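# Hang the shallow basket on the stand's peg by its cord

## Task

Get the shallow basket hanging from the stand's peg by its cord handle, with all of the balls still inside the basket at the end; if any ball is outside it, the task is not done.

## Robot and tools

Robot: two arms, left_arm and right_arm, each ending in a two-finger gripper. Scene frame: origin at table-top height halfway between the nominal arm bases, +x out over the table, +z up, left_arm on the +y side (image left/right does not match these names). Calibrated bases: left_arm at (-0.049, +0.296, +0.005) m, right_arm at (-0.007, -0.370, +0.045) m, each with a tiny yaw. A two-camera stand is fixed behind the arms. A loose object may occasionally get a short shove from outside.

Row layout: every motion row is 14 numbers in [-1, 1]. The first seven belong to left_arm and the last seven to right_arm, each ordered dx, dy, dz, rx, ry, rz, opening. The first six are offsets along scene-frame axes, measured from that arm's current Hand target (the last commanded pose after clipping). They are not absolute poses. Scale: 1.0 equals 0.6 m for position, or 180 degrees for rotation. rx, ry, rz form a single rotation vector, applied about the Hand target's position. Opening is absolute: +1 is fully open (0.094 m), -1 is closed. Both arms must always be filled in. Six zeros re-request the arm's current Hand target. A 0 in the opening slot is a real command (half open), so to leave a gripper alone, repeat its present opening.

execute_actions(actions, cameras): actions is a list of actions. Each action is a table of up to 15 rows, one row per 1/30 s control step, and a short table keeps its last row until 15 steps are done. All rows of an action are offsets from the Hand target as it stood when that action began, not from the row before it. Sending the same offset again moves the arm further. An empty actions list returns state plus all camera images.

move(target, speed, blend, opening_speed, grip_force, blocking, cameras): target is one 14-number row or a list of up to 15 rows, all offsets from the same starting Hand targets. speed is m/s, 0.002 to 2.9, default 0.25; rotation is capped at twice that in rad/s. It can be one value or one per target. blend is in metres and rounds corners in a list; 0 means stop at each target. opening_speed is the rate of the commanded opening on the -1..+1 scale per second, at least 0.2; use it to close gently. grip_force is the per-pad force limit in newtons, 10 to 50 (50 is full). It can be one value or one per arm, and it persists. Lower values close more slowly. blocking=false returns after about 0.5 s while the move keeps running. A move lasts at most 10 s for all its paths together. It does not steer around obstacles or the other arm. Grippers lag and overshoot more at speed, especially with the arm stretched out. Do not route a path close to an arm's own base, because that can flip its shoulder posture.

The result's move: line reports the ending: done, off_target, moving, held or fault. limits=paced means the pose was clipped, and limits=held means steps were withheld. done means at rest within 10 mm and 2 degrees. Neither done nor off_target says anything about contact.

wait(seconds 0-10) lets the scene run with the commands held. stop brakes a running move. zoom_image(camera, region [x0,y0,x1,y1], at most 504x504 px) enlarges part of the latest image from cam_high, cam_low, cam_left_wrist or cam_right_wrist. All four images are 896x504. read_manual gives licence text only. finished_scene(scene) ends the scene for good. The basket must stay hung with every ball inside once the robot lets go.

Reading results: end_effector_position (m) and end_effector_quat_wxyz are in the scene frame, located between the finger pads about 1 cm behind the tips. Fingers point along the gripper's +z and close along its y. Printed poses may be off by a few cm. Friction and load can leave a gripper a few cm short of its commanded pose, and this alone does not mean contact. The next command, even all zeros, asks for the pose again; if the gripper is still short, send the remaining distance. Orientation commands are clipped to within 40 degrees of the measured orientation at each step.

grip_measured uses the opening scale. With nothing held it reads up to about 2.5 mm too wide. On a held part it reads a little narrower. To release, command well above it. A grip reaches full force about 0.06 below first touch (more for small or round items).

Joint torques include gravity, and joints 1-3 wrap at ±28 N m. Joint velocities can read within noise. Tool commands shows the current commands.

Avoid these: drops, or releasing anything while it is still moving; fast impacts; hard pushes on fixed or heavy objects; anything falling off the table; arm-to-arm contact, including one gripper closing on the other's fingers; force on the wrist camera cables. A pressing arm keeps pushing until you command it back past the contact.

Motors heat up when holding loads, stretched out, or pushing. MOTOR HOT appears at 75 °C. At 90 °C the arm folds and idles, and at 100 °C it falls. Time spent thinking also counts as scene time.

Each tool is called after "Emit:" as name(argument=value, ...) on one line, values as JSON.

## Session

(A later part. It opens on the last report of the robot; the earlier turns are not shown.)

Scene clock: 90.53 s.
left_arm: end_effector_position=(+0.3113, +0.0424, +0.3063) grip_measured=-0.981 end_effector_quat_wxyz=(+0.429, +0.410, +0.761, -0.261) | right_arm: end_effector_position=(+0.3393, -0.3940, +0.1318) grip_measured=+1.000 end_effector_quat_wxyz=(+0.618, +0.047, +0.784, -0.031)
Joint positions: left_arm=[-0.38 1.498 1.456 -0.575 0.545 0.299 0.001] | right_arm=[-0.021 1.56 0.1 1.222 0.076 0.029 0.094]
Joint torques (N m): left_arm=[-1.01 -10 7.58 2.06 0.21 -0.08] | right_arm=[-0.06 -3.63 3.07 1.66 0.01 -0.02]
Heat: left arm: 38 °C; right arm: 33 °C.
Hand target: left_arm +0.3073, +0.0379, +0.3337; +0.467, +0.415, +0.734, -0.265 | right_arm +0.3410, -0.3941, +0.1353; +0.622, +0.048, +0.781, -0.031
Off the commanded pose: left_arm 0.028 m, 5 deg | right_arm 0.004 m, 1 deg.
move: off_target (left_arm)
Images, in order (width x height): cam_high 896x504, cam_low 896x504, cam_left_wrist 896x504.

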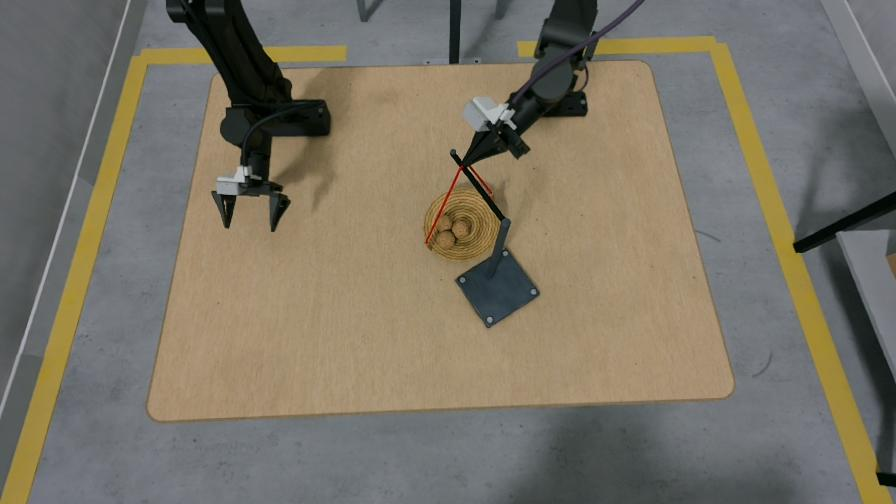

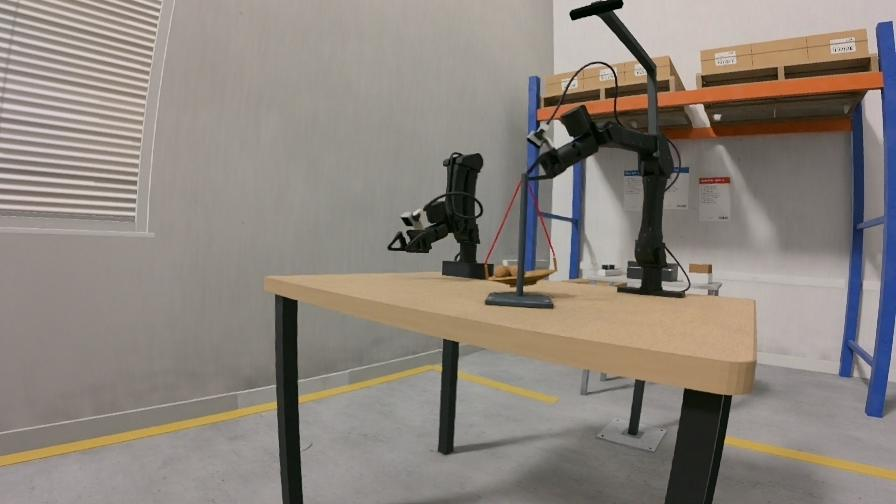

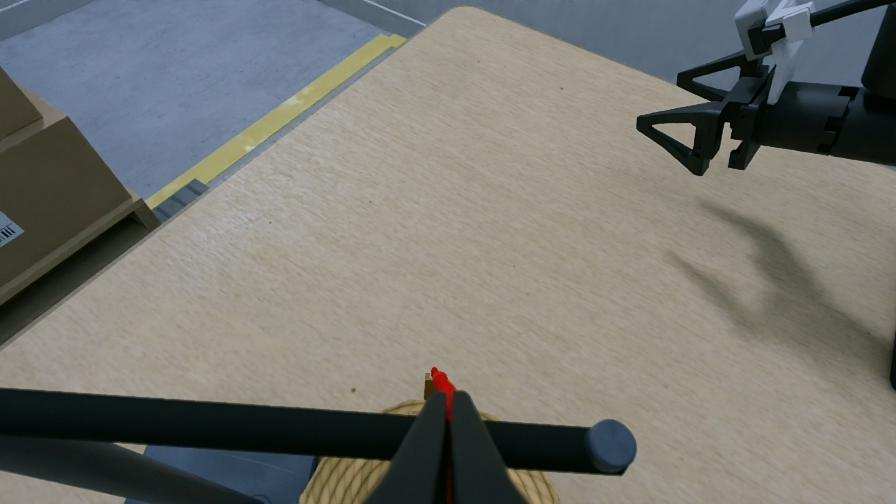

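Emit:
move(target=[-0.003,0.0,-0.018,0,0,0,-1,0,0,0,0,0,0,1], speed=0.03, cameras=["cam_high"])

Emit:
zoom_image(camera="cam_high", region=[390, 100, 540, 250])

Scene clock: 93.97 s.
left_arm: end_effector_position=(+0.3094, +0.0413, +0.3046) grip_measured=-0.981 end_effector_quat_wxyz=(+0.441, +0.412, +0.753, -0.261) | right_arm: end_effector_position=(+0.3393, -0.3940, +0.1318) grip_measured=+1.000 end_effector_quat_wxyz=(+0.618, +0.047, +0.784, -0.031)
Joint positions: left_arm=[-0.385 1.475 1.406 -0.518 0.545 0.298 0.001] | right_arm=[-0.021 1.56 0.1 1.222 0.076 0.029 0.094]
Joint torques (N m): left_arm=[-0.88 -8.99 7.13 1.95 0.2 -0.09] | right_arm=[-0.01 -3.62 3.06 1.66 0.03 -0.02]
Heat: left arm: 38 °C; right arm: 33 °C.
Hand target: left_arm +0.3054, +0.0378, +0.3228; +0.467, +0.416, +0.734, -0.265 | right_arm +0.3410, -0.3941, +0.1353; +0.622, +0.048, +0.781, -0.031
Off the commanded pose: left_arm 0.019 m, 4 deg | right_arm 0.004 m, 1 deg.
move: off_target (left_arm)
Images, in order (width x height): cam_high 896x504.

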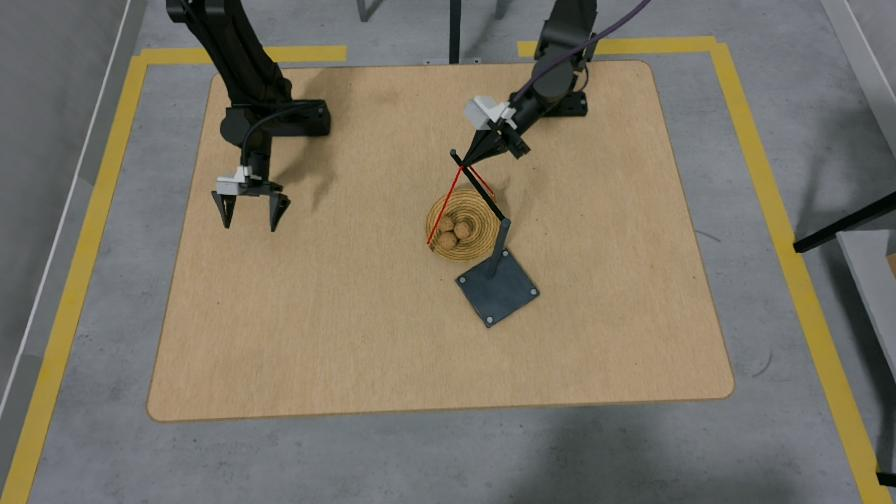

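Scaled by 3.360 from the camera's 896x504 image, which has a finer 1280x720 frame.

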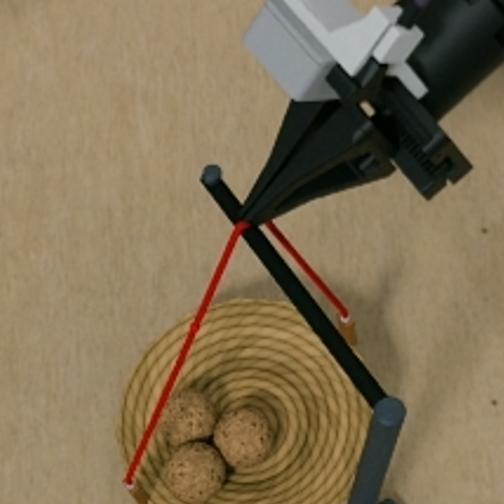

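Contact. Release gently.

Emit:
move(target=[0,0,0.004,0,0,0,-0.75,0,0,0,0,0,0,1], speed=0.03, opening_speed=0.2, grip_force=[10,50], cameras=["cam_high","cam_low","cam_left_wrist"])

Emit:
zoom_image(camera="cam_high", region=[390, 100, 540, 250])

Scene clock: 98.77 s.
left_arm: end_effector_position=(+0.3102, +0.0410, +0.3060) grip_measured=-0.752 end_effector_quat_wxyz=(+0.444, +0.412, +0.751, -0.261) | right_arm: end_effector_position=(+0.3393, -0.3940, +0.1318) grip_measured=+1.000 end_effector_quat_wxyz=(+0.618, +0.047, +0.784, -0.031)
Joint positions: left_arm=[-0.385 1.475 1.406 -0.511 0.545 0.297 0.012] | right_arm=[-0.021 1.56 0.1 1.222 0.076 0.029 0.094]
Joint torques (N m): left_arm=[-0.91 -8.84 8.03 1.79 0.19 -0.08] | right_arm=[-0.02 -3.6 3.07 1.67 0.02 -0.03]
Heat: left arm: 38 °C; right arm: 33 °C.
Hand target: left_arm +0.3054, +0.0378, +0.3252; +0.467, +0.415, +0.734, -0.265 | right_arm +0.3410, -0.3941, +0.1353; +0.622, +0.048, +0.781, -0.031
Off the commanded pose: left_arm 0.020 m, 3 deg | right_arm 0.004 m, 1 deg.
grip_force (N): 10, 50
move: off_target (left_arm)
Images, in order (width x height): cam_high 896x504, cam_low 896x504, cam_left_wrist 896x504.

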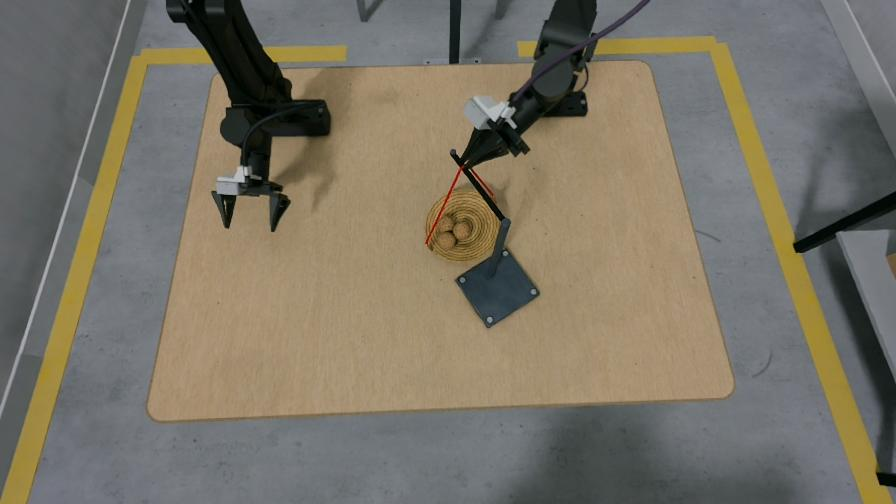

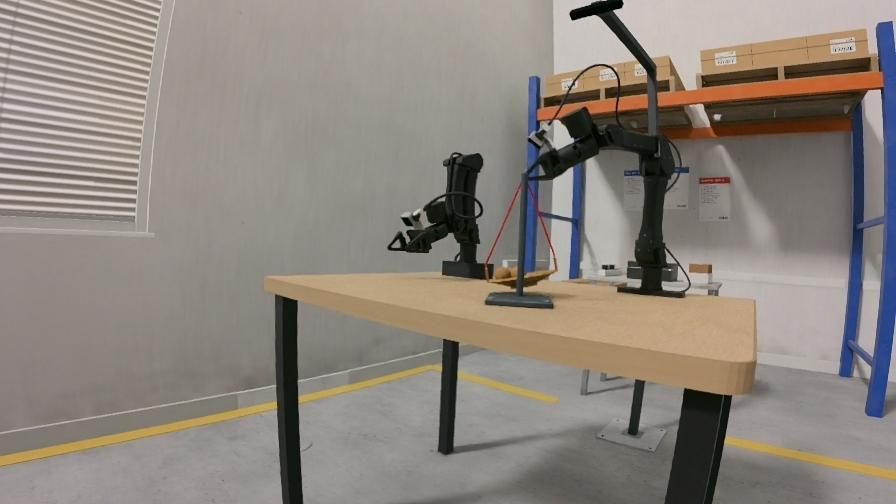

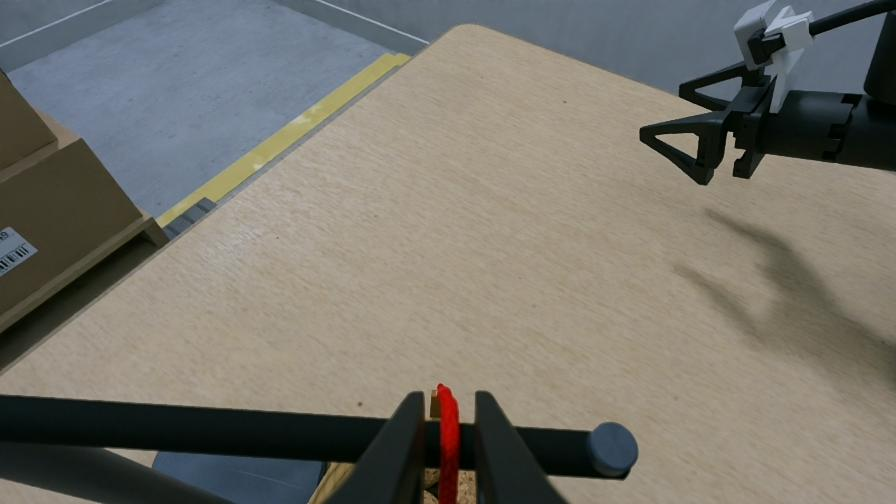

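Scaled by 3.360 from the camera's 896x504 image, which has a finer 1280x720 frame.

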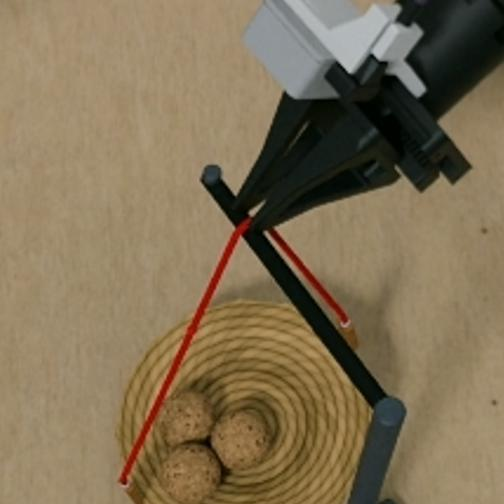

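Emit:
move(target=[[0,0,0.01,0,0,0,-0.6,0,0,0,0,0,0,1],[-0.1,0.14,0.13,0,0,0,-0.6,0,0,0,0,0,0,1]], speed=0.06, opening_speed=0.3, cameras=["cam_high","cam_low","cam_left_wrist"])

Emit:
zoom_image(camera="cam_low", region=[460, 130, 620, 310])

Scene clock: 104.73 s.
left_arm: end_effector_position=(+0.2522, +0.1204, +0.3844) grip_measured=-0.601 end_effector_quat_wxyz=(+0.447, +0.408, +0.751, -0.267) | right_arm: end_effector_position=(+0.3393, -0.3940, +0.1318) grip_measured=+1.000 end_effector_quat_wxyz=(+0.618, +0.047, +0.784, -0.031)
Joint positions: left_arm=[-0.153 1.315 1.626 -0.982 0.74 0.45 0.019] | right_arm=[-0.021 1.56 0.1 1.222 0.076 0.029 0.094]
Joint torques (N m): left_arm=[0.66 -5.64 9.69 1.34 0.4 0.06] | right_arm=[-0.13 -3.63 3.07 1.66 0.01 -0.04]
Heat: left arm: 38 °C; right arm: 33 °C.
Hand target: left_arm +0.2455, +0.1218, +0.4032; +0.467, +0.415, +0.734, -0.265 | right_arm +0.3410, -0.3941, +0.1353; +0.622, +0.048, +0.781, -0.031
Off the commanded pose: left_arm 0.020 m, 3 deg | right_arm 0.004 m, 1 deg.
grip_force (N): 10, 50
move: off_target (left_arm)
Images, in order (width x height): cam_high 896x504, cam_low 896x504, cam_left_wrist 896x504.

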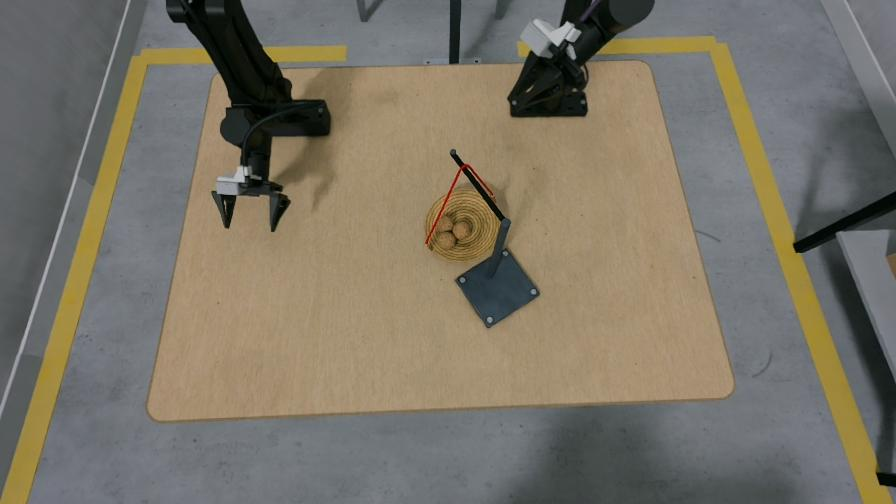

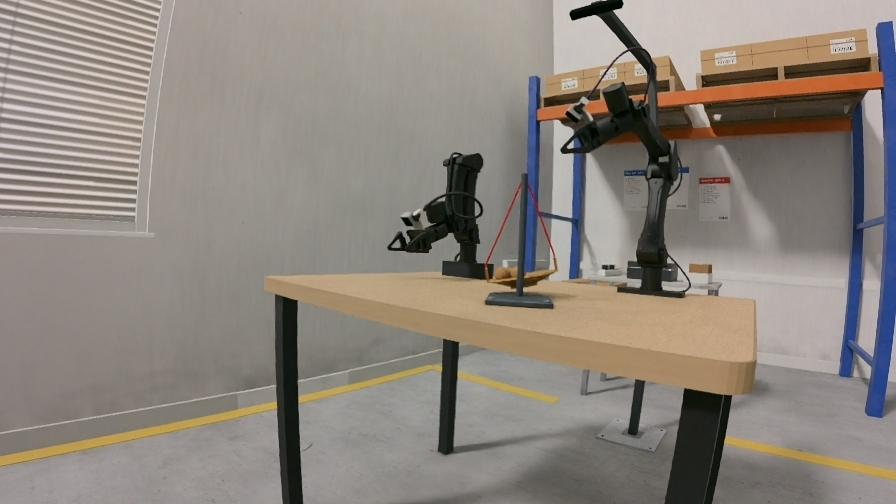

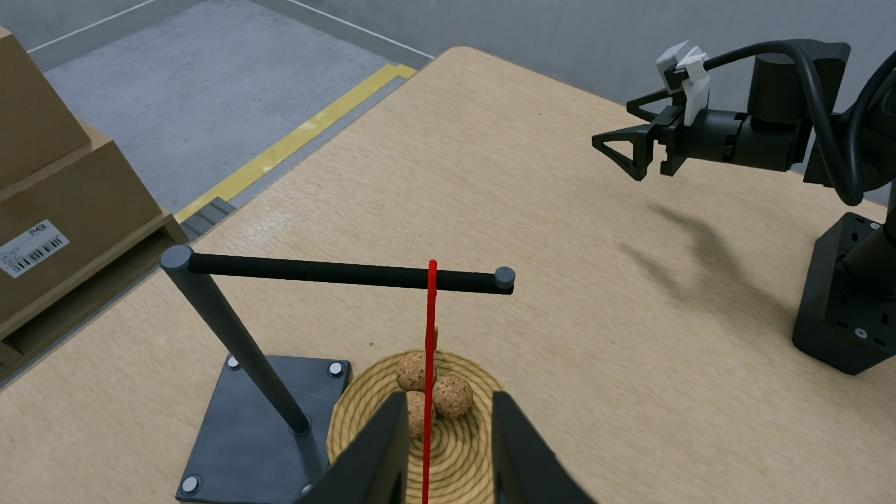

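Scaled by 2.800 from the camera's 896x504 image, which has a finer 1280x720 frame.

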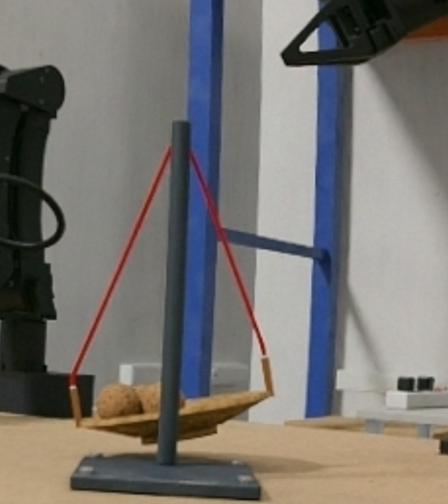

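Emit:
finished_scene(scene=2)

The scene is finished: the task was done.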